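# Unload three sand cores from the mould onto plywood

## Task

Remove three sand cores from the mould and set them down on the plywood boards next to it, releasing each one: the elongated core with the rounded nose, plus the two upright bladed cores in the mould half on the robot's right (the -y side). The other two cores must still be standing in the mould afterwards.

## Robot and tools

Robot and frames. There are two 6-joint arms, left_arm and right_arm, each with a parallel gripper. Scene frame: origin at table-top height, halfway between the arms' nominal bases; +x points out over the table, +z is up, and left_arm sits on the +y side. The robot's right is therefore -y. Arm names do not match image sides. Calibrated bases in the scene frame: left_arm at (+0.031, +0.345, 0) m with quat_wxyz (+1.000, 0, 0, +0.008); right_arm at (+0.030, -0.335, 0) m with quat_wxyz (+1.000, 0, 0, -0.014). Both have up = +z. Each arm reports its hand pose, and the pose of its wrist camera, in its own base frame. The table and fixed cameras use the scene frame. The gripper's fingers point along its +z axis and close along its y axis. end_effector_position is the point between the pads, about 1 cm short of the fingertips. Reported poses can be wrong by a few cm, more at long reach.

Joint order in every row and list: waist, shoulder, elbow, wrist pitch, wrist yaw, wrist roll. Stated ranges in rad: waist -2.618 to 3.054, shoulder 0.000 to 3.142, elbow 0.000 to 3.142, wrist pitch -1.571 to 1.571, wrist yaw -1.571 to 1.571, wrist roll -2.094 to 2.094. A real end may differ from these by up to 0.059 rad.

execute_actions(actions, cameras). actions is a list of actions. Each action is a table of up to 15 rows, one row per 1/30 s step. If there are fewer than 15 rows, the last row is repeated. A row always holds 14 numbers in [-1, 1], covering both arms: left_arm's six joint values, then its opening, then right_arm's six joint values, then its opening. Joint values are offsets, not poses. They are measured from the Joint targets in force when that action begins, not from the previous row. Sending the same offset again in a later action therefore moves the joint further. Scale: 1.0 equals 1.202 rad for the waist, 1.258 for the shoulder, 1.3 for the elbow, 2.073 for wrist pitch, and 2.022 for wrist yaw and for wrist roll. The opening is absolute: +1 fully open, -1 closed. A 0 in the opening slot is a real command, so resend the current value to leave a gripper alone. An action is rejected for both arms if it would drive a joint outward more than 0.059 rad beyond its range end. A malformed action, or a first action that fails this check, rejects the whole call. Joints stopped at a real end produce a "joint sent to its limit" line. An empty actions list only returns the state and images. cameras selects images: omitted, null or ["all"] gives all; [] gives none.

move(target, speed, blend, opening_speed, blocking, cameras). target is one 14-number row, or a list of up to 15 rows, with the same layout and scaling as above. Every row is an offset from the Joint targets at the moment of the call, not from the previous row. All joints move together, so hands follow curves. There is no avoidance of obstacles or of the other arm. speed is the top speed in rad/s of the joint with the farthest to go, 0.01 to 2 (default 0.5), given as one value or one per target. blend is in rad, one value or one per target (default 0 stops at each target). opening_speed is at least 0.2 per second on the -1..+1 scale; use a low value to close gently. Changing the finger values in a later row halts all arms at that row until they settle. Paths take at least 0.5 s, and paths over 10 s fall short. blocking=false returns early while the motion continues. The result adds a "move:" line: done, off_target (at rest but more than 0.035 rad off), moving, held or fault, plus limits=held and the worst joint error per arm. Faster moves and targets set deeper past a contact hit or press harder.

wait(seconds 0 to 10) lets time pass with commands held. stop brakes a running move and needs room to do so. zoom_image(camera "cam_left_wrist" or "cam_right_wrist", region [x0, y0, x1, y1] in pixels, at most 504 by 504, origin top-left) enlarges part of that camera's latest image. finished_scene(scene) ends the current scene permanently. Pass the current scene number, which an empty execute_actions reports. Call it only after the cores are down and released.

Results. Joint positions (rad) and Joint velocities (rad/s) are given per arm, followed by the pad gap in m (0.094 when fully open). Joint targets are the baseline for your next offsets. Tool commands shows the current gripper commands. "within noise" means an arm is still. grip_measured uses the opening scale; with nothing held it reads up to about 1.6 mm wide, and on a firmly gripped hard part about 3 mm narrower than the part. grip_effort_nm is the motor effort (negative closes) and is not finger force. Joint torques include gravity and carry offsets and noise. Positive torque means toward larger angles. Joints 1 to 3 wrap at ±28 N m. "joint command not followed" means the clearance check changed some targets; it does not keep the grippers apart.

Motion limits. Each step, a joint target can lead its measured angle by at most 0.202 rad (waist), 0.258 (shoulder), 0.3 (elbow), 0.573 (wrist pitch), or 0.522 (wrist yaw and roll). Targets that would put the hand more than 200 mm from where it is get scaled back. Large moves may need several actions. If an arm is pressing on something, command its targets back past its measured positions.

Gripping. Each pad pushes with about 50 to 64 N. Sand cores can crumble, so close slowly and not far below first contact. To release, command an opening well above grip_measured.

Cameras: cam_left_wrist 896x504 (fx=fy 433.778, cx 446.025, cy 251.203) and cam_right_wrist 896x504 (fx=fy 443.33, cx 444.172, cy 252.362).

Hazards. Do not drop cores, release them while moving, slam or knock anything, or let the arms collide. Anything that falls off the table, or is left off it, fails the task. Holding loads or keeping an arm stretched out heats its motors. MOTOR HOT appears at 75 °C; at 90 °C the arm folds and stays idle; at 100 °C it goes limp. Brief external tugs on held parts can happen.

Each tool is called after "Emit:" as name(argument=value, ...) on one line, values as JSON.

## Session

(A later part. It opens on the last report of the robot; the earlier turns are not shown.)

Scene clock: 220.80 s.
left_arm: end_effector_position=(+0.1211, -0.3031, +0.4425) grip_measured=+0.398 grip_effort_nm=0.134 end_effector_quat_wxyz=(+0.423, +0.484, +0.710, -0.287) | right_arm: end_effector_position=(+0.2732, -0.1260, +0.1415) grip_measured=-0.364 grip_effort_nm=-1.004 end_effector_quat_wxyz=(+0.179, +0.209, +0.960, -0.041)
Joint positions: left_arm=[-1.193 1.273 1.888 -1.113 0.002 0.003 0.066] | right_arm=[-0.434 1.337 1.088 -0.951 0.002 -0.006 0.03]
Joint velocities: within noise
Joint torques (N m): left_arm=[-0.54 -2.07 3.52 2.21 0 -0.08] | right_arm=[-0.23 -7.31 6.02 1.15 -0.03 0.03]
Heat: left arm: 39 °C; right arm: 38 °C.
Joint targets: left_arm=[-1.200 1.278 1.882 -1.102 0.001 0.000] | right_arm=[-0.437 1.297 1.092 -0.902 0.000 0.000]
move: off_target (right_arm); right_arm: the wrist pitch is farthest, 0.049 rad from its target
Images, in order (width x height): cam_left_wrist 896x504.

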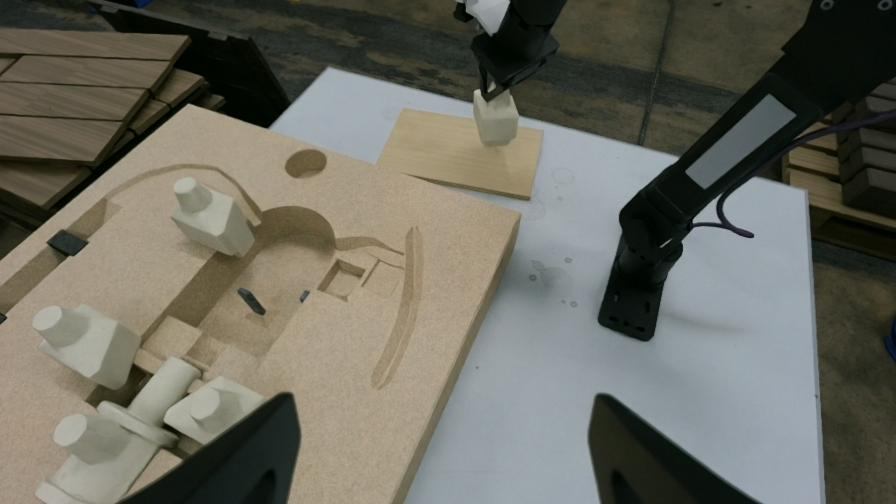

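Emit:
move(target=[0,0,0,0,0,0,0.4,0,0.002,-0.0477,0.032,0,0,-0.75], speed=0.08, cameras=["cam_left_wrist"])

Emit:
zoom_image(camera="cam_left_wrist", region=[420, 50, 570, 200])

Scene clock: 226.13 s.
left_arm: end_effector_position=(+0.1211, -0.3031, +0.4425) grip_measured=+0.398 grip_effort_nm=0.134 end_effector_quat_wxyz=(+0.423, +0.484, +0.710, -0.287) | right_arm: end_effector_position=(+0.2735, -0.1261, +0.1270) grip_measured=-0.364 grip_effort_nm=-1.004 end_effector_quat_wxyz=(+0.182, +0.209, +0.960, -0.042)
Joint positions: left_arm=[-1.193 1.273 1.888 -1.113 0.002 0.003 0.066] | right_arm=[-0.434 1.335 1.026 -0.886 0.002 -0.006 0.03]
Joint velocities: within noise
Joint torques (N m): left_arm=[-0.47 -2.02 3.47 2.19 0.01 -0.09] | right_arm=[-0.23 -6.91 5.97 1.2 -0.03 0.02]
Heat: left arm: 39 °C; right arm: 38 °C.
Joint targets: left_arm=[-1.200 1.278 1.882 -1.102 0.001 0.000] | right_arm=[-0.437 1.300 1.030 -0.836 0.000 0.000]
move: off_target (right_arm); right_arm: the wrist pitch is farthest, 0.050 rad from its target
Images, in order (width x height): cam_left_wrist 896x504.

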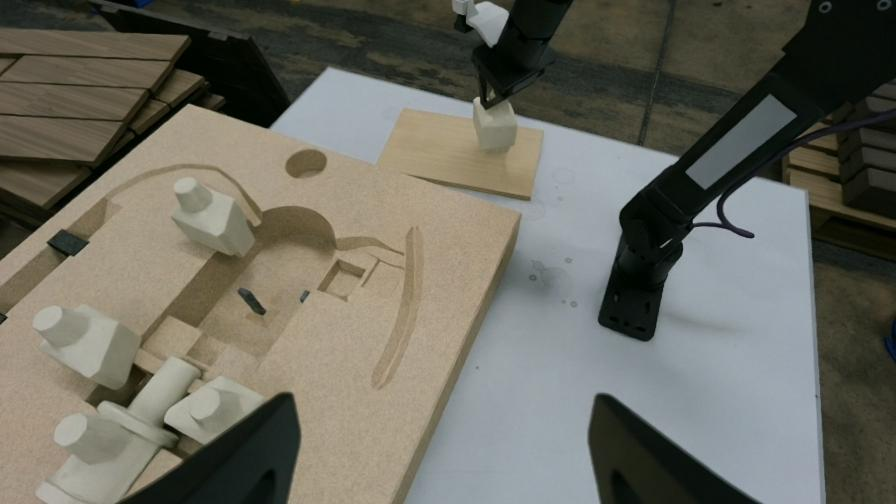

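Scaled by 3.360.

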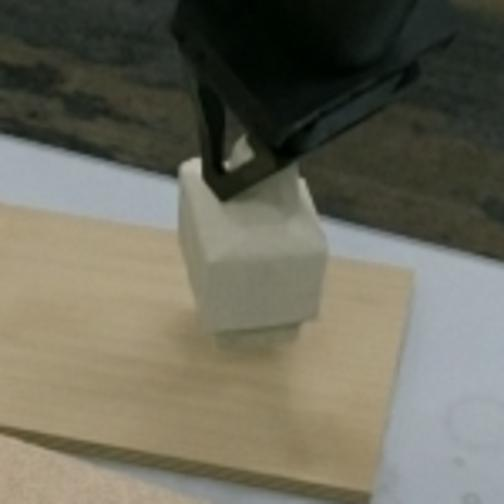

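Emit:
move(target=[0,0,0,0,0,0,0.4,0,0.001,-0.0185,0.0125,0,0,-0.75], speed=0.05, cameras=[])

Emit:
move(target=[0,0,0,0,0,0,0.4,0,0.001,-0.0185,0.0125,0,0,-0.75], speed=0.05, cameras=["cam_left_wrist"])

Emit:
zoom_image(camera="cam_left_wrist", region=[420, 50, 570, 200])

Scene clock: 231.50 s.
left_arm: end_effector_position=(+0.1211, -0.3031, +0.4425) grip_measured=+0.398 grip_effort_nm=0.139 end_effector_quat_wxyz=(+0.423, +0.484, +0.710, -0.287) | right_arm: end_effector_position=(+0.2735, -0.1261, +0.1212) grip_measured=-0.364 grip_effort_nm=-1.004 end_effector_quat_wxyz=(+0.183, +0.209, +0.960, -0.042)
Joint positions: left_arm=[-1.193 1.273 1.888 -1.113 0.002 0.003 0.066] | right_arm=[-0.434 1.335 1.003 -0.86 0.002 -0.006 0.03]
Joint velocities: within noise
Joint torques (N m): left_arm=[-0.4 -2.1 3.4 2.2 -0.02 -0.09] | right_arm=[-0.24 -6.82 5.96 1.19 -0.04 0.02]
Heat: left arm: 40 °C; right arm: 38 °C.
Joint targets: left_arm=[-1.200 1.278 1.882 -1.102 0.001 0.000] | right_arm=[-0.437 1.301 1.006 -0.810 0.000 0.000]
move: off_target (right_arm); right_arm: the wrist pitch is farthest, 0.050 rad from its target
No camera images: "cameras" was empty.

Scene clock: 232.30 s.
left_arm: end_effector_position=(+0.1211, -0.3031, +0.4425) grip_measured=+0.398 grip_effort_nm=0.139 end_effector_quat_wxyz=(+0.423, +0.484, +0.710, -0.287) | right_arm: end_effector_position=(+0.2734, -0.1261, +0.1161) grip_measured=-0.364 grip_effort_nm=-0.999 end_effector_quat_wxyz=(+0.184, +0.209, +0.959, -0.042)
Joint positions: left_arm=[-1.193 1.273 1.888 -1.113 0.002 0.003 0.066] | right_arm=[-0.434 1.335 0.982 -0.837 0.002 -0.006 0.03]
Joint velocities: within noise
Joint torques (N m): left_arm=[-0.5 -1.99 3.43 2.21 0 -0.09] | right_arm=[-0.23 -6.69 5.72 1.21 -0.03 0.02]
Heat: left arm: 40 °C; right arm: 38 °C.
Joint targets: left_arm=[-1.200 1.278 1.882 -1.102 0.001 0.000] | right_arm=[-0.437 1.302 0.982 -0.784 0.000 0.000]
move: off_target (right_arm); right_arm: the wrist pitch is farthest, 0.053 rad from its target
Images, in order (width x height): cam_left_wrist 896x504.

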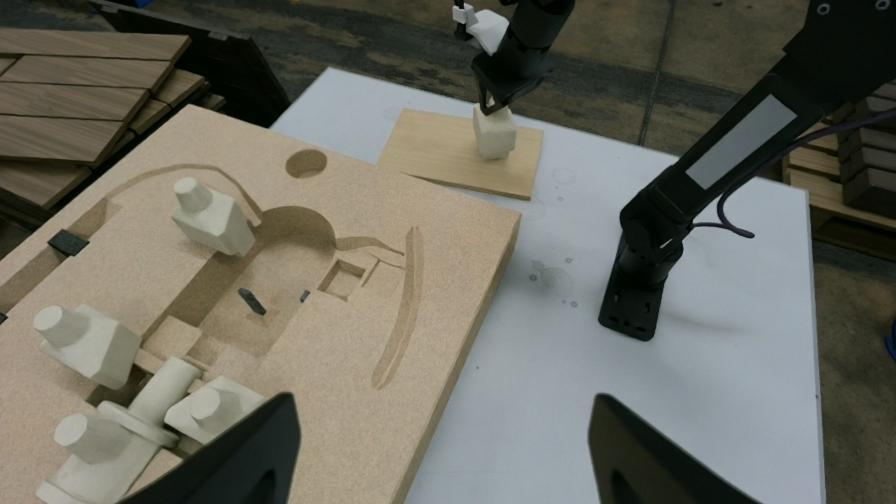

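Scaled by 3.360.

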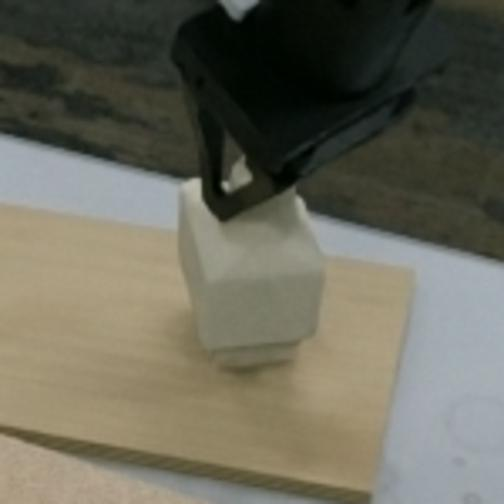

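Emit:
move(target=[0,0,0,0,0,0,0.4,0,0.001,-0.0105,0.007,0,0,-0.75], speed=0.04, cameras=[])

Emit:
move(target=[0,0,0,0,0,0,0.4,0,0.001,-0.0105,0.007,0,0,-0.75], speed=0.04, cameras=["cam_left_wrist"])

Emit:
zoom_image(camera="cam_left_wrist", region=[420, 50, 570, 200])

Scene clock: 237.90 s.
left_arm: end_effector_position=(+0.1211, -0.3031, +0.4425) grip_measured=+0.398 grip_effort_nm=0.144 end_effector_quat_wxyz=(+0.423, +0.484, +0.710, -0.287) | right_arm: end_effector_position=(+0.2742, -0.1264, +0.1159) grip_measured=-0.365 grip_effort_nm=-1.009 end_effector_quat_wxyz=(+0.189, +0.209, +0.959, -0.043)
Joint positions: left_arm=[-1.193 1.273 1.888 -1.113 0.002 0.003 0.066] | right_arm=[-0.434 1.33 0.973 -0.824 0.002 -0.006 0.03]
Joint velocities: within noise
Joint torques (N m): left_arm=[-0.49 -1.95 3.44 2.21 0.01 -0.09] | right_arm=[-0.24 -6.09 5.34 1.24 -0.03 0.02]
Heat: left arm: 40 °C; right arm: 38 °C.
Joint targets: left_arm=[-1.200 1.278 1.882 -1.102 0.001 0.000] | right_arm=[-0.437 1.304 0.968 -0.770 0.000 0.000]
move: off_target (right_arm); right_arm: the wrist pitch is farthest, 0.055 rad from its target
No camera images: "cameras" was empty.

Scene clock: 238.60 s.
left_arm: end_effector_position=(+0.1211, -0.3031, +0.4425) grip_measured=+0.398 grip_effort_nm=0.139 end_effector_quat_wxyz=(+0.423, +0.484, +0.710, -0.287) | right_arm: end_effector_position=(+0.2747, -0.1268, +0.1156) grip_measured=-0.365 grip_effort_nm=-1.009 end_effector_quat_wxyz=(+0.193, +0.208, +0.958, -0.045)
Joint positions: left_arm=[-1.193 1.273 1.888 -1.113 0.002 0.003 0.066] | right_arm=[-0.434 1.324 0.965 -0.812 0.003 -0.006 0.03]
Joint velocities: within noise
Joint torques (N m): left_arm=[-0.49 -2.09 3.44 2.21 0 -0.1] | right_arm=[-0.32 -5.48 5.03 1.28 -0.04 0.02]
Heat: left arm: 40 °C; right arm: 38 °C.
Joint targets: left_arm=[-1.200 1.278 1.882 -1.102 0.001 0.000] | right_arm=[-0.437 1.305 0.954 -0.755 0.000 0.000]
move: off_target (right_arm); right_arm: the wrist pitch is farthest, 0.056 rad from its target
Images, in order (width x height): cam_left_wrist 896x504.

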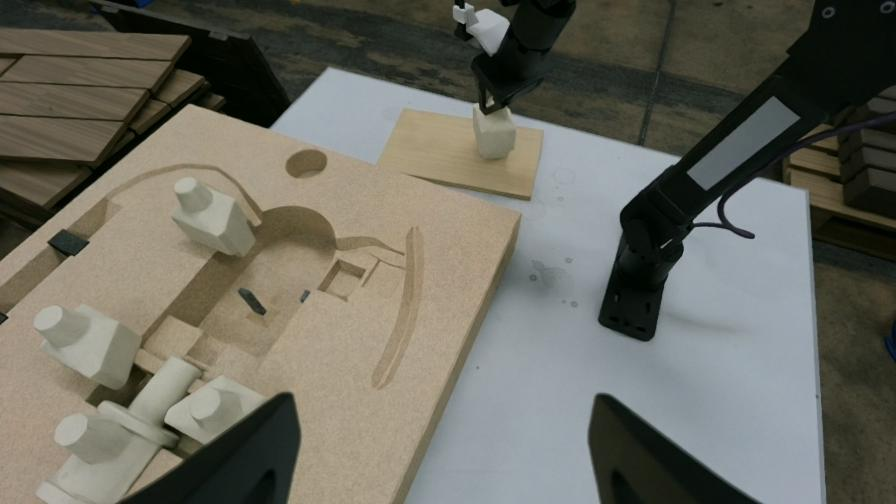

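Scaled by 3.360.

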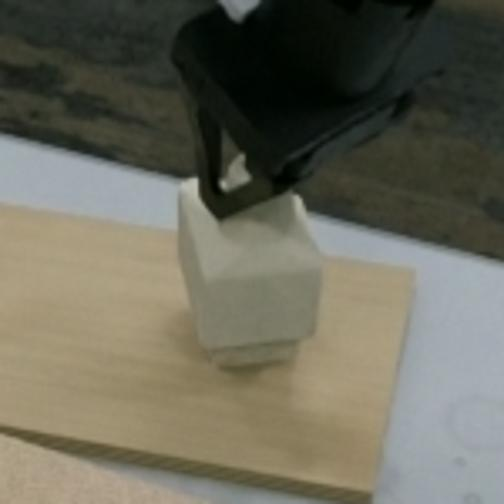

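Emit:
move(target=[[0,0,0,0,0,0,0.4,0,0,0,0,0,0,0.4],[0,0,0,0,0,0,0.4,0,0.07,0.438,-0.2726,0,0,0.4],[0,0,0,0,0,0,0.4,0.68,0.342,0.7134,-0.1404,0,0,0.4]], speed=[0.2,0.35,0.7], opening_speed=0.4, blend=[0,0.1,0])

Scene clock: 251.93 s.
left_arm: end_effector_position=(+0.1211, -0.3031, +0.4425) grip_measured=+0.398 grip_effort_nm=0.149 end_effector_quat_wxyz=(+0.423, +0.484, +0.710, -0.287) | right_arm: end_effector_position=(+0.4096, +0.1684, +0.2691) grip_measured=+0.397 grip_effort_nm=0.173 end_effector_quat_wxyz=(+0.304, -0.185, +0.932, +0.061)
Joint positions: left_arm=[-1.193 1.273 1.888 -1.113 0.002 0.003 0.066] | right_arm=[0.386 1.726 1.852 -1.066 -0.005 -0.005 0.066]
Joint velocities: within noise
Joint torques (N m): left_arm=[-0.5 -1.99 3.47 2.21 0 -0.11] | right_arm=[-0.49 -6.42 8.01 1.24 0.03 0.02]
Heat: left arm: 41 °C; right arm: 38 °C.
Joint targets: left_arm=[-1.200 1.278 1.882 -1.103 0.001 0.000] | right_arm=[0.381 1.735 1.882 -1.046 0.000 0.000]
move: done

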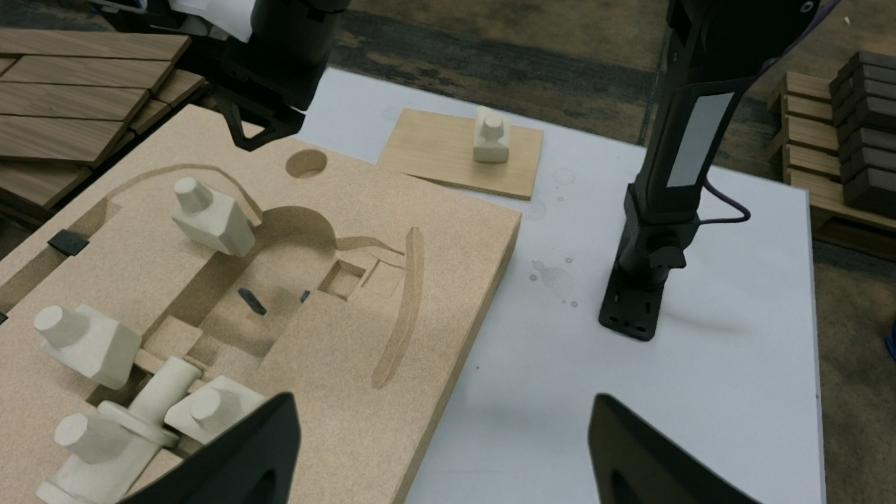

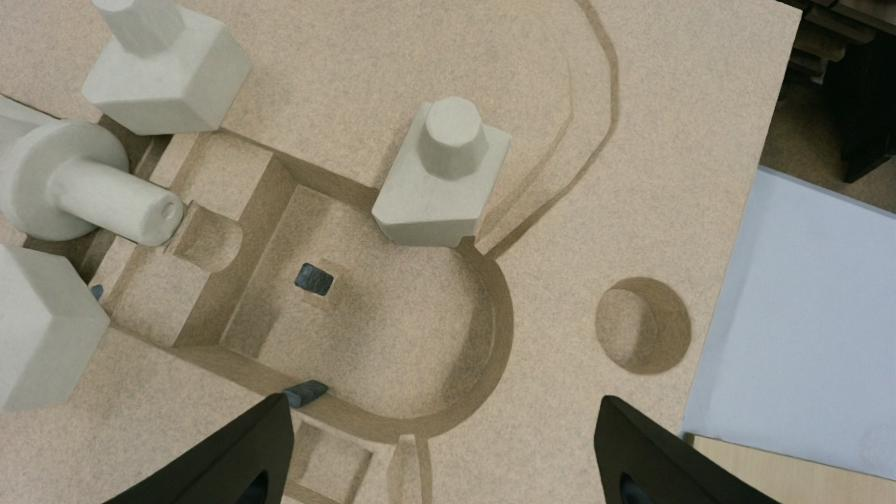

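Emit:
move(target=[0,0,0,0,0,0,0.4,-0.006,0.3107,0.2458,0.0918,0,0,0.4], speed=0.4)

Scene clock: 266.70 s.
left_arm: end_effector_position=(+0.1211, -0.3031, +0.4425) grip_measured=+0.398 grip_effort_nm=0.144 end_effector_quat_wxyz=(+0.423, +0.484, +0.710, -0.287) | right_arm: end_effector_position=(+0.5263, +0.2125, +0.2362) grip_measured=+0.397 grip_effort_nm=0.173 end_effector_quat_wxyz=(+0.360, -0.179, +0.913, +0.070)
Joint positions: left_arm=[-1.193 1.273 1.888 -1.113 0.002 0.003 0.066] | right_arm=[0.381 2.115 2.171 -0.875 -0.005 -0.005 0.066]
Joint velocities: within noise
Joint torques (N m): left_arm=[-0.42 -2.03 3.44 2.21 -0.01 -0.11] | right_arm=[-0.61 -9.58 8.31 1.36 0.03 0.02]
Heat: left arm: 41 °C; right arm: 39 °C.
Joint targets: left_arm=[-1.200 1.278 1.882 -1.103 0.001 0.000] | right_arm=[0.374 2.126 2.201 -0.856 0.000 0.000]
move: done

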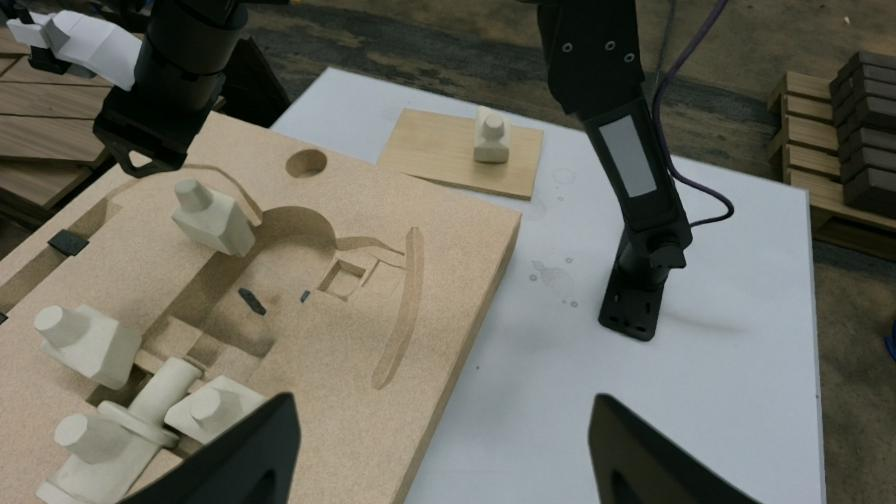

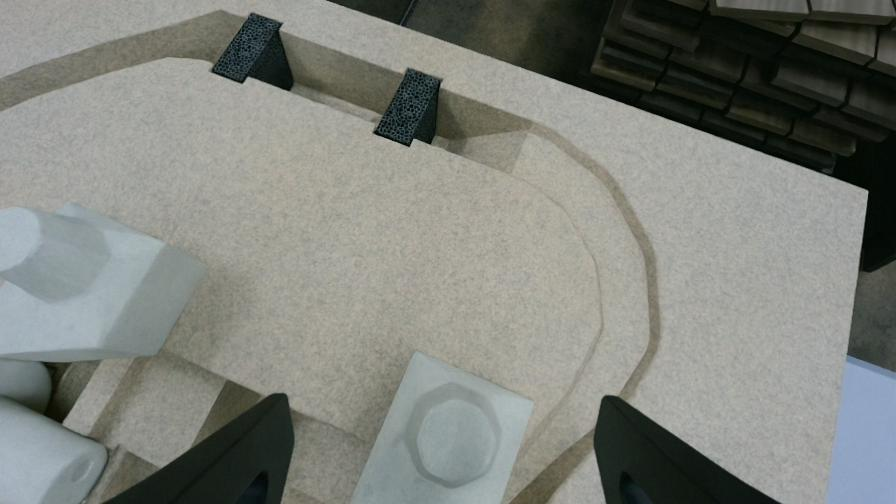

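Emit:
move(target=[[0,0,0,0,0,0,0.4,-0.0067,-0.0433,-0.2964,0.16,0,0,0.4],[0,0,0,0,0,0,0.4,-0.0067,-0.0433,-0.2964,0.16,0,0,-0.75]], speed=0.25, opening_speed=0.3)

Scene clock: 277.40 s.
left_arm: end_effector_position=(+0.1211, -0.3031, +0.4425) grip_measured=+0.398 grip_effort_nm=0.134 end_effector_quat_wxyz=(+0.423, +0.484, +0.710, -0.287) | right_arm: end_effector_position=(+0.5394, +0.2113, +0.1543) grip_measured=-0.271 grip_effort_nm=-0.999 end_effector_quat_wxyz=(+0.366, -0.174, +0.912, +0.067)
Joint positions: left_arm=[-1.193 1.273 1.888 -1.113 0.002 0.003 0.066] | right_arm=[0.373 2.111 1.828 -0.525 0.003 -0.005 0.034]
Joint velocities: within noise
Joint torques (N m): left_arm=[-0.5 -1.99 3.37 2.19 0 -0.09] | right_arm=[-0.59 -13.89 5.31 1.2 -0.04 0.02]
Heat: left arm: 42 °C; right arm: 42 °C.
Joint targets: left_arm=[-1.200 1.278 1.882 -1.103 0.001 0.000] | right_arm=[0.366 2.071 1.816 -0.524 0.000 0.000]
move: off_target (right_arm); target 2's new numbers were sent with right_arm's shoulder 0.042 rad from that target; right_arm: the shoulder is farthest, 0.040 rad from its target

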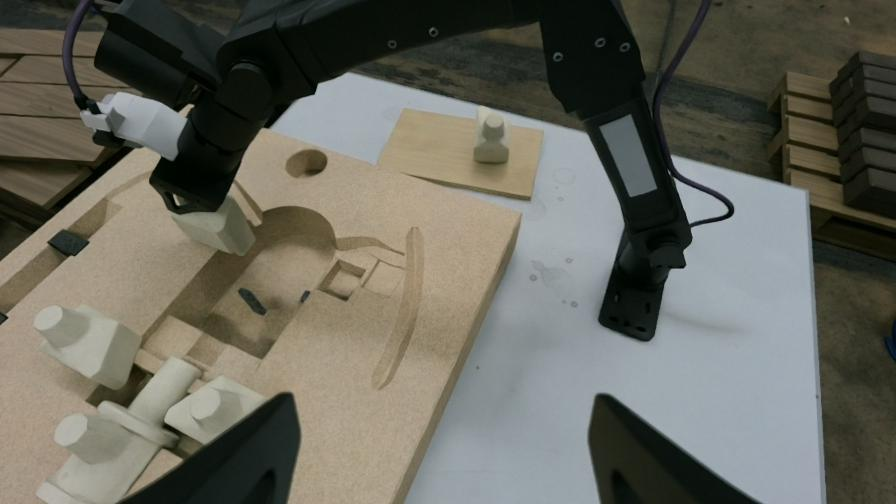

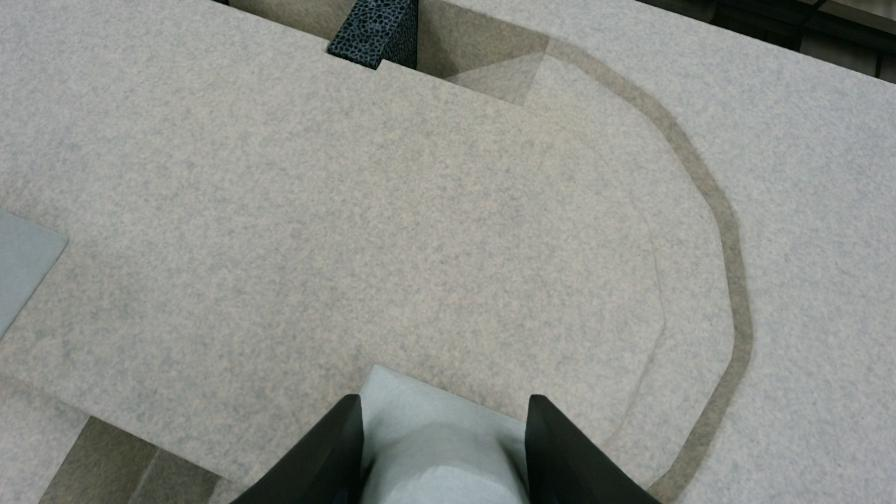

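Emit:
move(target=[[0,0,0,0,0,0,0.4,0,0,0,0,0,0,0.2],[0,0,0,0,0,0,0.4,0,-0.038,-0.0413,0,0,0,0.2],[0,0,0,0,0,0,0.4,0,-0.038,-0.0413,0,0,0,-0.75]], speed=0.25, opening_speed=0.4)

Scene clock: 288.83 s.
left_arm: end_effector_position=(+0.1211, -0.3031, +0.4425) grip_measured=+0.398 grip_effort_nm=0.139 end_effector_quat_wxyz=(+0.423, +0.484, +0.710, -0.287) | right_arm: end_effector_position=(+0.5279, +0.2075, +0.1567) grip_measured=-0.268 grip_effort_nm=-1.004 end_effector_quat_wxyz=(+0.362, -0.175, +0.913, +0.067)
Joint positions: left_arm=[-1.193 1.273 1.888 -1.113 0.002 0.003 0.066] | right_arm=[0.373 2.065 1.774 -0.525 -0.001 -0.005 0.034]
Joint velocities: within noise
Joint torques (N m): left_arm=[-0.51 -2.06 3.44 2.2 0.01 -0.09] | right_arm=[-0.57 -13.72 5.33 1.19 0 0.02]
Heat: left arm: 42 °C; right arm: 51 °C.
Joint targets: left_arm=[-1.200 1.278 1.882 -1.103 0.001 0.000] | right_arm=[0.366 2.024 1.762 -0.524 0.000 0.000]
move: off_target (right_arm); target 3's new numbers were sent with right_arm's shoulder 0.042 rad from that target; right_arm: the shoulder is farthest, 0.042 rad from its target

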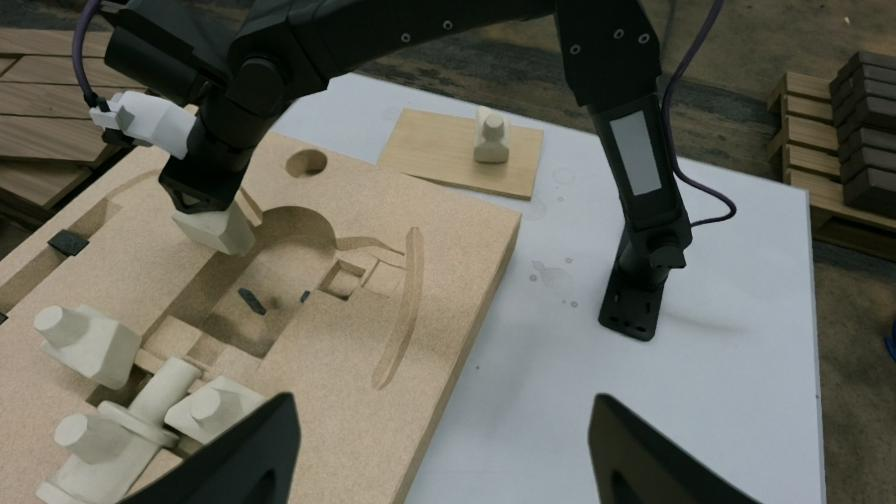

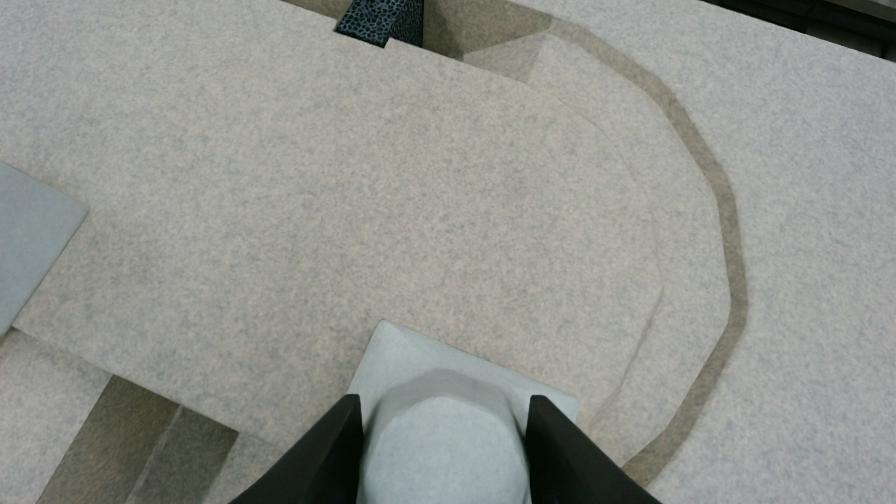

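Emit:
move(target=[[0,0,0,0,0,0,0.4,0,-0.0064,0.1708,-0.0839,0,0,-0.75],[0,0,0,0,0,0,0.4,0,0.0286,0.3485,-0.1737,0,0,-0.75]], speed=0.15, blend=0.05)

Scene clock: 298.77 s.
left_arm: end_effector_position=(+0.1211, -0.3032, +0.4426) grip_measured=+0.398 grip_effort_nm=0.149 end_effector_quat_wxyz=(+0.423, +0.484, +0.710, -0.287) | right_arm: end_effector_position=(+0.5142, +0.2022, +0.2542) grip_measured=-0.268 grip_effort_nm=-1.004 end_effector_quat_wxyz=(+0.361, -0.175, +0.914, +0.067)
Joint positions: left_arm=[-1.193 1.273 1.888 -1.113 0.002 0.003 0.066] | right_arm=[0.373 2.065 2.168 -0.922 -0.001 -0.005 0.034]
Joint velocities: within noise
Joint torques (N m): left_arm=[-0.54 -2 3.49 2.18 0.01 -0.1] | right_arm=[-0.61 -10.43 9.62 1.55 -0.01 0.02]
Heat: left arm: 42 °C; right arm: 52 °C.
Joint targets: left_arm=[-1.200 1.278 1.882 -1.102 0.001 0.000] | right_arm=[0.366 2.059 2.215 -0.884 0.000 0.000]
move: off_target (right_arm); right_arm: the elbow is farthest, 0.047 rad from its target

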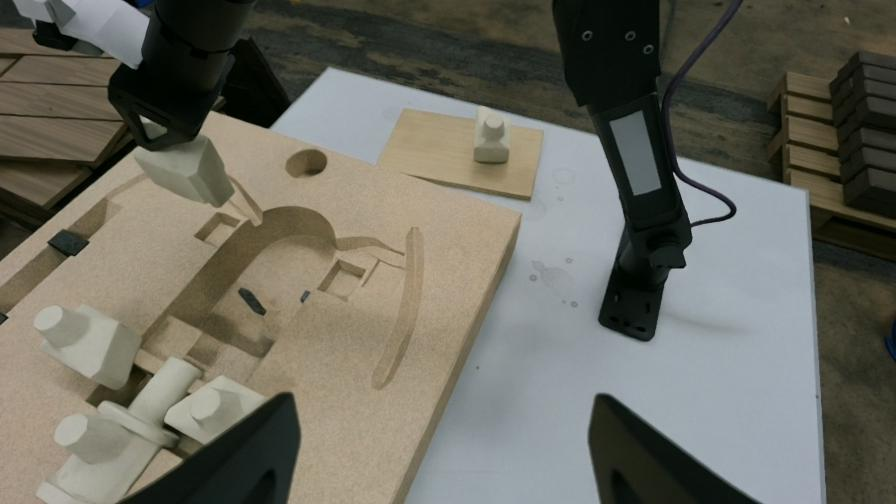

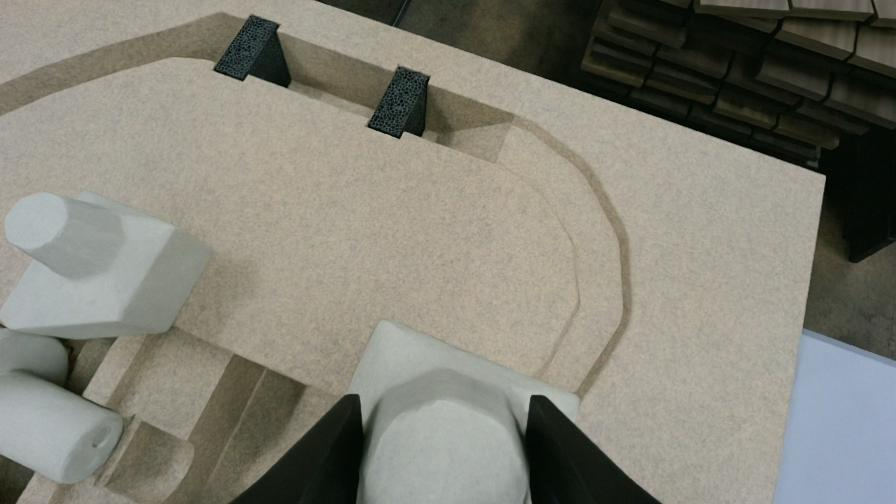

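Emit:
move(target=[[0,0,0,0,0,0,0.4,0,-0.474,-0.55,0.0516,0,0,-0.75],[0.5616,0,0,0,0,0,0.4,-0.519,-0.474,-0.55,0.0516,0,0,-0.75],[0.5616,0.5199,0.0646,0.0815,0,0,0.4,-0.519,-0.5,-0.8646,0.2369,0,0,-0.75]], speed=[0.4,0.5,0.3], blend=0.08)

Scene clock: 315.50 s.
left_arm: end_effector_position=(+0.4341, -0.2553, +0.2326) grip_measured=+0.398 grip_effort_nm=0.139 end_effector_quat_wxyz=(+0.306, +0.251, +0.915, -0.084) | right_arm: end_effector_position=(+0.3950, -0.1025, +0.1560) grip_measured=-0.268 grip_effort_nm=-1.004 end_effector_quat_wxyz=(+0.348, +0.117, +0.929, -0.047)
Joint positions: left_arm=[-0.533 1.921 1.94 -0.945 0.002 0.003 0.066] | right_arm=[-0.255 1.478 1.086 -0.462 0.003 -0.005 0.034]
Joint velocities: within noise
Joint torques (N m): left_arm=[0.64 -8.23 7.5 1.73 0.02 -0.09] | right_arm=[-0.28 -9.47 6.53 1.78 -0.04 0.02]
Heat: left arm: 42 °C; right arm: 48 °C.
Joint targets: left_arm=[-0.525 1.932 1.966 -0.934 0.001 0.000] | right_arm=[-0.258 1.430 1.091 -0.393 0.000 0.000]
move: off_target (right_arm); right_arm: the wrist pitch is farthest, 0.069 rad from its target

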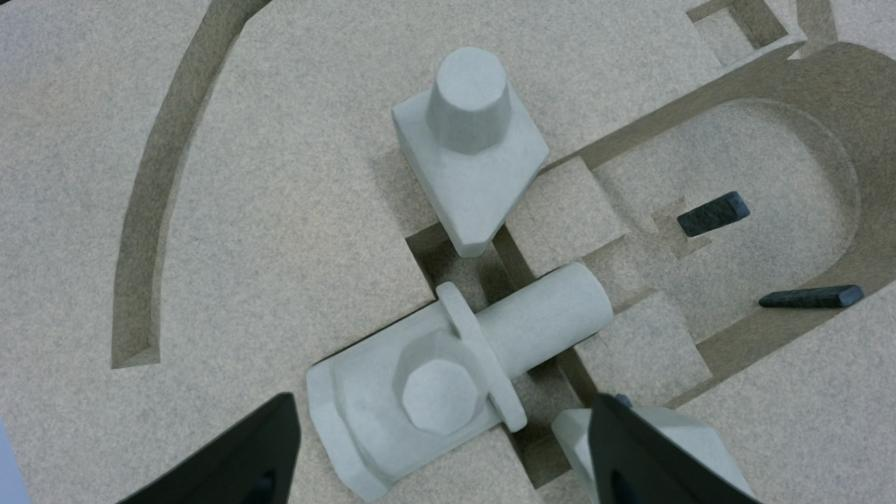

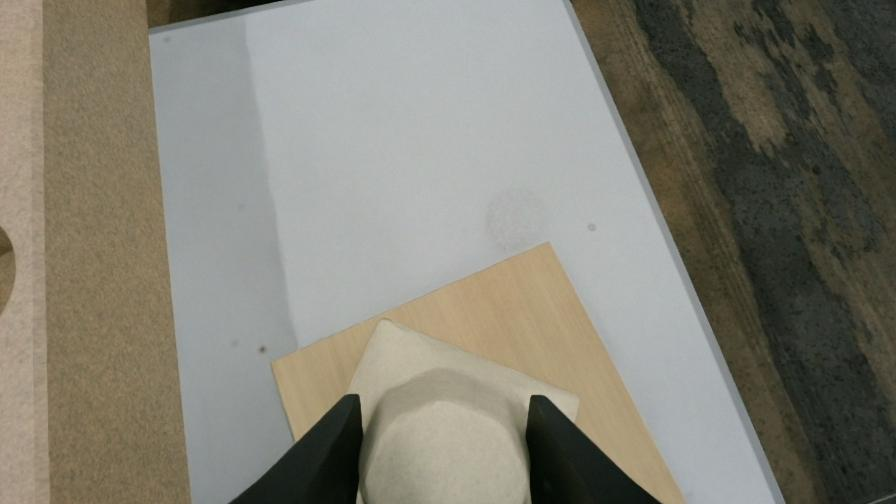

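Emit:
move(target=[0,0,0,0,0,0,0.4,0,0.0139,-0.1047,0.0905,0,0,-0.75], speed=0.12, cameras=[])

Scene clock: 325.07 s.
left_arm: end_effector_position=(+0.4342, -0.2553, +0.2327) grip_measured=+0.398 grip_effort_nm=0.134 end_effector_quat_wxyz=(+0.306, +0.251, +0.914, -0.084) | right_arm: end_effector_position=(+0.3965, -0.1029, +0.1309) grip_measured=-0.268 grip_effort_nm=-1.004 end_effector_quat_wxyz=(+0.370, +0.116, +0.920, -0.050)
Joint positions: left_arm=[-0.533 1.921 1.94 -0.944 0.002 0.003 0.066] | right_arm=[-0.255 1.478 0.951 -0.278 0.003 -0.005 0.034]
Joint velocities: within noise
Joint torques (N m): left_arm=[0.61 -8.12 7.53 1.72 0.01 -0.09] | right_arm=[-0.28 -7.9 6.34 1.85 -0.04 0.02]
Heat: left arm: 41 °C; right arm: 48 °C.
Joint targets: left_arm=[-0.525 1.932 1.966 -0.934 0.001 0.000] | right_arm=[-0.258 1.448 0.955 -0.206 0.000 0.000]
move: off_target (right_arm); right_arm: the wrist pitch is farthest, 0.072 rad from its target
No camera images: "cameras" was empty.

Emit:
move(target=[0,0,0,0,0,0,0.4,0,0.006,-0.0416,0.028,0,0,-0.75], speed=0.05, cameras=[])

Emit:
move(target=[0,0,0,0,0,0,0.4,0,0.003,-0.0168,0.011,0,0,-0.75], speed=0.04, cameras=[])

Emit:
move(target=[0,0,0,0,0,0,0.4,0,0.003,-0.0168,0.011,0,0,-0.75], speed=0.04)

Scene clock: 329.37 s.
left_arm: end_effector_position=(+0.4342, -0.2553, +0.2327) grip_measured=+0.398 grip_effort_nm=0.144 end_effector_quat_wxyz=(+0.306, +0.251, +0.914, -0.084) | right_arm: end_effector_position=(+0.3932, -0.1020, +0.1188) grip_measured=-0.268 grip_effort_nm=-1.009 end_effector_quat_wxyz=(+0.372, +0.116, +0.920, -0.050)
Joint positions: left_arm=[-0.533 1.921 1.94 -0.944 0.002 0.003 0.066] | right_arm=[-0.255 1.478 0.897 -0.22 0.003 -0.005 0.034]
Joint velocities: within noise
Joint torques (N m): left_arm=[0.65 -8.06 7.56 1.72 0.01 -0.09] | right_arm=[-0.27 -7.23 6.23 1.85 -0.04 0.02]
Heat: left arm: 41 °C; right arm: 47 °C.
Joint targets: left_arm=[-0.525 1.932 1.966 -0.934 0.001 0.000] | right_arm=[-0.258 1.456 0.901 -0.148 0.000 0.000]
move: off_target (right_arm); right_arm: the wrist pitch is farthest, 0.072 rad from its target
No camera images: "cameras" was empty.

Scene clock: 330.30 s.
left_arm: end_effector_position=(+0.4342, -0.2553, +0.2327) grip_measured=+0.398 grip_effort_nm=0.129 end_effector_quat_wxyz=(+0.306, +0.251, +0.914, -0.084) | right_arm: end_effector_position=(+0.3917, -0.1016, +0.1140) grip_measured=-0.268 grip_effort_nm=-1.004 end_effector_quat_wxyz=(+0.373, +0.116, +0.919, -0.050)
Joint positions: left_arm=[-0.533 1.921 1.94 -0.944 0.002 0.003 0.066] | right_arm=[-0.255 1.478 0.876 -0.197 0.003 -0.005 0.034]
Joint velocities: within noise
Joint torques (N m): left_arm=[0.76 -8.13 7.45 1.71 0 -0.08] | right_arm=[-0.27 -6.87 6.15 1.83 -0.04 0.02]
Heat: left arm: 41 °C; right arm: 46 °C.
Joint targets: left_arm=[-0.525 1.932 1.966 -0.934 0.001 0.000] | right_arm=[-0.258 1.459 0.879 -0.125 0.000 0.000]
move: off_target (right_arm); right_arm: the wrist pitch is farthest, 0.072 rad from its target
No camera images: "cameras" was empty.

Scene clock: 331.20 s.
left_arm: end_effector_position=(+0.4342, -0.2553, +0.2327) grip_measured=+0.398 grip_effort_nm=0.134 end_effector_quat_wxyz=(+0.306, +0.251, +0.914, -0.084) | right_arm: end_effector_position=(+0.3933, -0.1020, +0.1131) grip_measured=-0.268 grip_effort_nm=-1.004 end_effector_quat_wxyz=(+0.381, +0.115, +0.916, -0.051)
Joint positions: left_arm=[-0.533 1.921 1.94 -0.944 0.002 0.003 0.066] | right_arm=[-0.255 1.478 0.858 -0.161 0.003 -0.005 0.034]
Joint velocities: within noise
Joint torques (N m): left_arm=[0.62 -8.24 7.47 1.74 0.01 -0.08] | right_arm=[-0.27 -6.53 5.83 1.76 -0.04 0.02]
Heat: left arm: 41 °C; right arm: 46 °C.
Joint targets: left_arm=[-0.525 1.932 1.966 -0.934 0.001 0.000] | right_arm=[-0.258 1.463 0.858 -0.102 0.000 0.000]
move: off_target (right_arm); right_arm: the wrist pitch is farthest, 0.059 rad from its target

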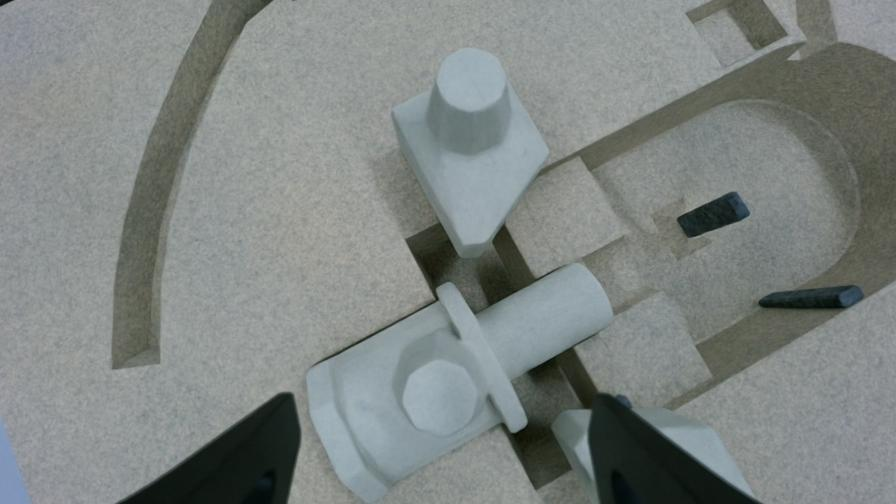

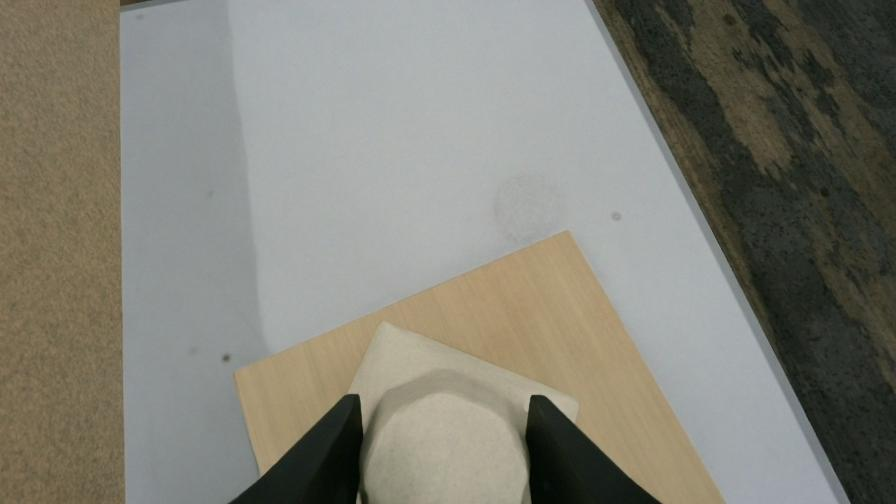

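Emit:
move(target=[[0,0,0,0,0,0,0.4,0,0,0,-0.0145,0,0,-0.75],[0,0,0,0,0,0,0.4,0,0,0,-0.0145,0,0,0.4],[0.0067,-0.0153,-0.2352,0.1383,0,0,0.4,0,0,0.494,-0.3256,0,0,0.4],[0.0067,-0.0153,-0.2352,0.1383,0,0,-0.75,0,0,0.494,-0.3256,0,0,0.4]], speed=0.3, opening_speed=0.4)

Scene clock: 346.77 s.
left_arm: end_effector_position=(+0.4459, -0.2580, +0.1674) grip_measured=-0.413 grip_effort_nm=-0.999 end_effector_quat_wxyz=(+0.313, +0.247, +0.913, -0.085) | right_arm: end_effector_position=(+0.4057, -0.1057, +0.2673) grip_measured=+0.397 grip_effort_nm=0.183 end_effector_quat_wxyz=(+0.386, +0.116, +0.914, -0.053)
Joint positions: left_arm=[-0.526 1.921 1.669 -0.658 0.002 0.003 0.028] | right_arm=[-0.255 1.478 1.473 -0.764 0.004 -0.005 0.066]
Joint velocities: within noise
Joint torques (N m): left_arm=[0.72 -9.72 4.85 1.76 0.01 -0.1] | right_arm=[-0.27 -6.65 8.21 1.12 -0.06 0.01]
Heat: left arm: 40 °C; right arm: 43 °C.
Joint targets: left_arm=[-0.517 1.913 1.660 -0.647 0.001 0.000] | right_arm=[-0.259 1.463 1.500 -0.777 0.000 0.000]
move: done

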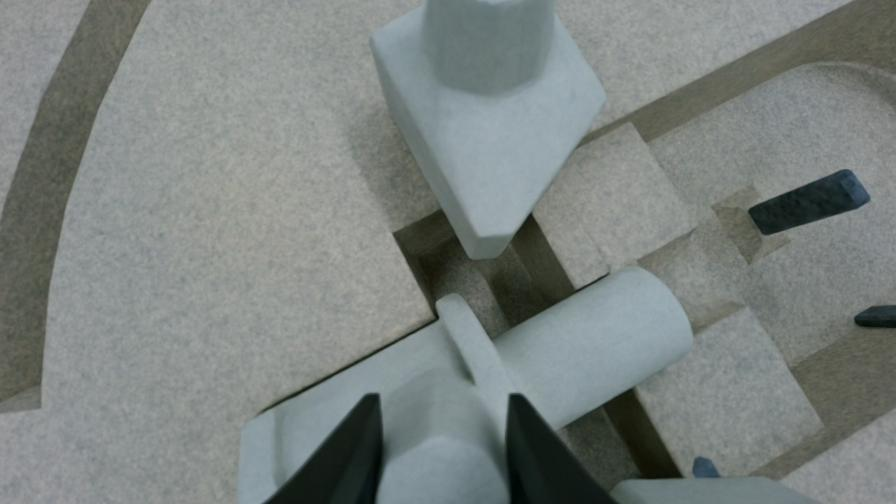

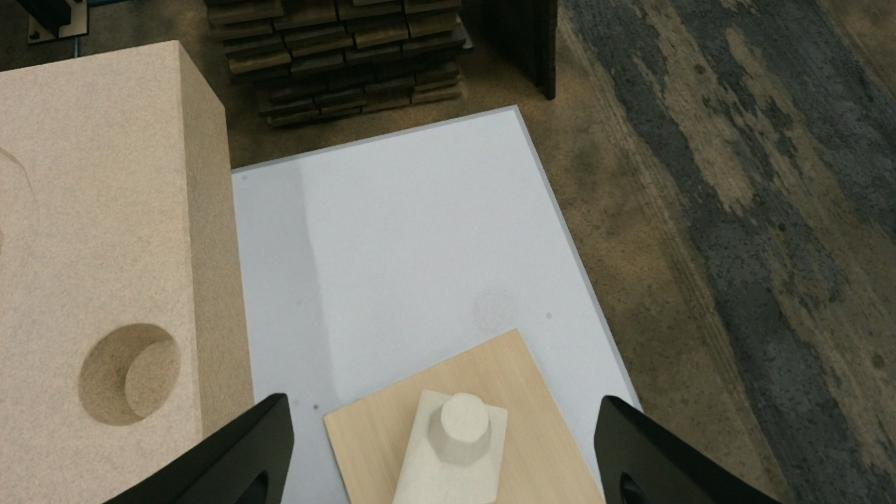

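Emit:
move(target=[[0,-0.019,0.1846,-0.0883,0,0,-0.75,0,0,0,0,0,0,0.4],[0,-0.05,0.2308,-0.098,0,0,-0.75,0,0,0,0,0,0,0.4]], speed=0.12, cameras=["cam_left_wrist"])

Scene clock: 357.73 s.
left_arm: end_effector_position=(+0.4367, -0.2473, +0.2233) grip_measured=-0.416 grip_effort_nm=-1.004 end_effector_quat_wxyz=(+0.297, +0.241, +0.920, -0.082) | right_arm: end_effector_position=(+0.4056, -0.1056, +0.2671) grip_measured=+0.397 grip_effort_nm=0.178 end_effector_quat_wxyz=(+0.386, +0.116, +0.914, -0.053)
Joint positions: left_arm=[-0.515 1.921 1.912 -0.935 0.007 -0.004 0.027] | right_arm=[-0.255 1.478 1.473 -0.765 0.004 -0.005 0.066]
Joint velocities: within noise
Joint torques (N m): left_arm=[-0.14 -14.48 9.43 2.5 -0.04 -0.02] | right_arm=[-0.25 -6.67 8.2 1.12 -0.06 0.02]
Heat: left arm: 42 °C; right arm: 43 °C.
Joint targets: left_arm=[-0.517 1.850 1.960 -0.850 0.001 0.000] | right_arm=[-0.259 1.463 1.500 -0.777 0.000 0.000]
move: off_target (left_arm); left_arm: the wrist pitch is farthest, 0.084 rad from its target
Images, in order (width x height): cam_left_wrist 896x504.

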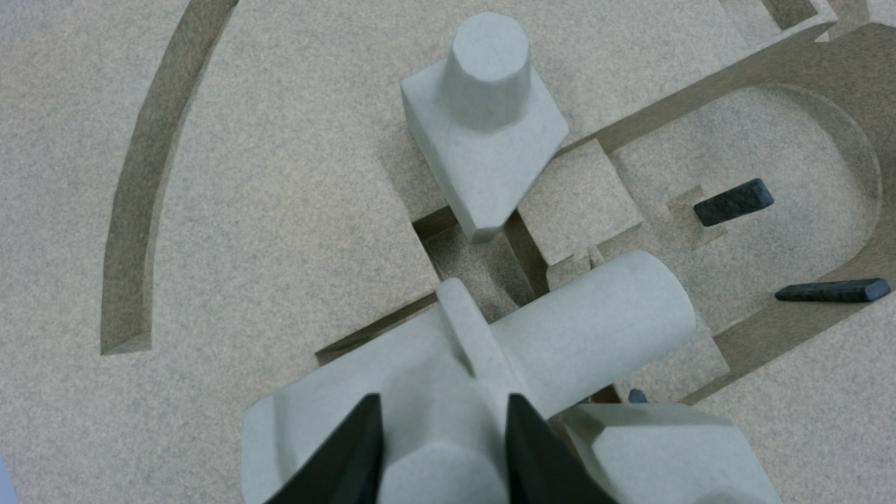

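Emit:
move(target=[0,0.003,0.1205,-0.07,0,0,-0.75,0,0,0,0,0,0,0.4], speed=0.15, cameras=["cam_left_wrist"])

Scene clock: 362.80 s.
left_arm: end_effector_position=(+0.4277, -0.2421, +0.2593) grip_measured=-0.416 grip_effort_nm=-0.999 end_effector_quat_wxyz=(+0.299, +0.241, +0.919, -0.083) | right_arm: end_effector_position=(+0.4056, -0.1056, +0.2671) grip_measured=+0.397 grip_effort_nm=0.178 end_effector_quat_wxyz=(+0.386, +0.116, +0.914, -0.053)
Joint positions: left_arm=[-0.515 1.921 2.06 -1.078 0.007 -0.004 0.027] | right_arm=[-0.255 1.478 1.473 -0.765 0.004 -0.005 0.066]
Joint velocities: within noise
Joint torques (N m): left_arm=[-0.13 -13.85 9.98 2.49 -0.03 -0.02] | right_arm=[-0.25 -6.65 8.2 1.12 -0.05 0.01]
Heat: left arm: 45 °C; right arm: 42 °C.
Joint targets: left_arm=[-0.517 1.854 2.117 -0.995 0.000 0.000] | right_arm=[-0.259 1.463 1.500 -0.777 0.000 0.000]
move: off_target (left_arm); left_arm: the wrist pitch is farthest, 0.083 rad from its target
Images, in order (width x height): cam_left_wrist 896x504.

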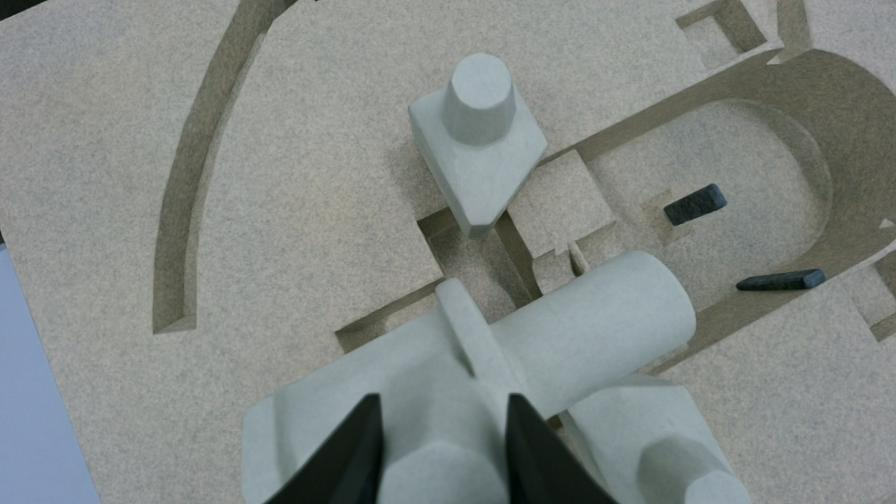

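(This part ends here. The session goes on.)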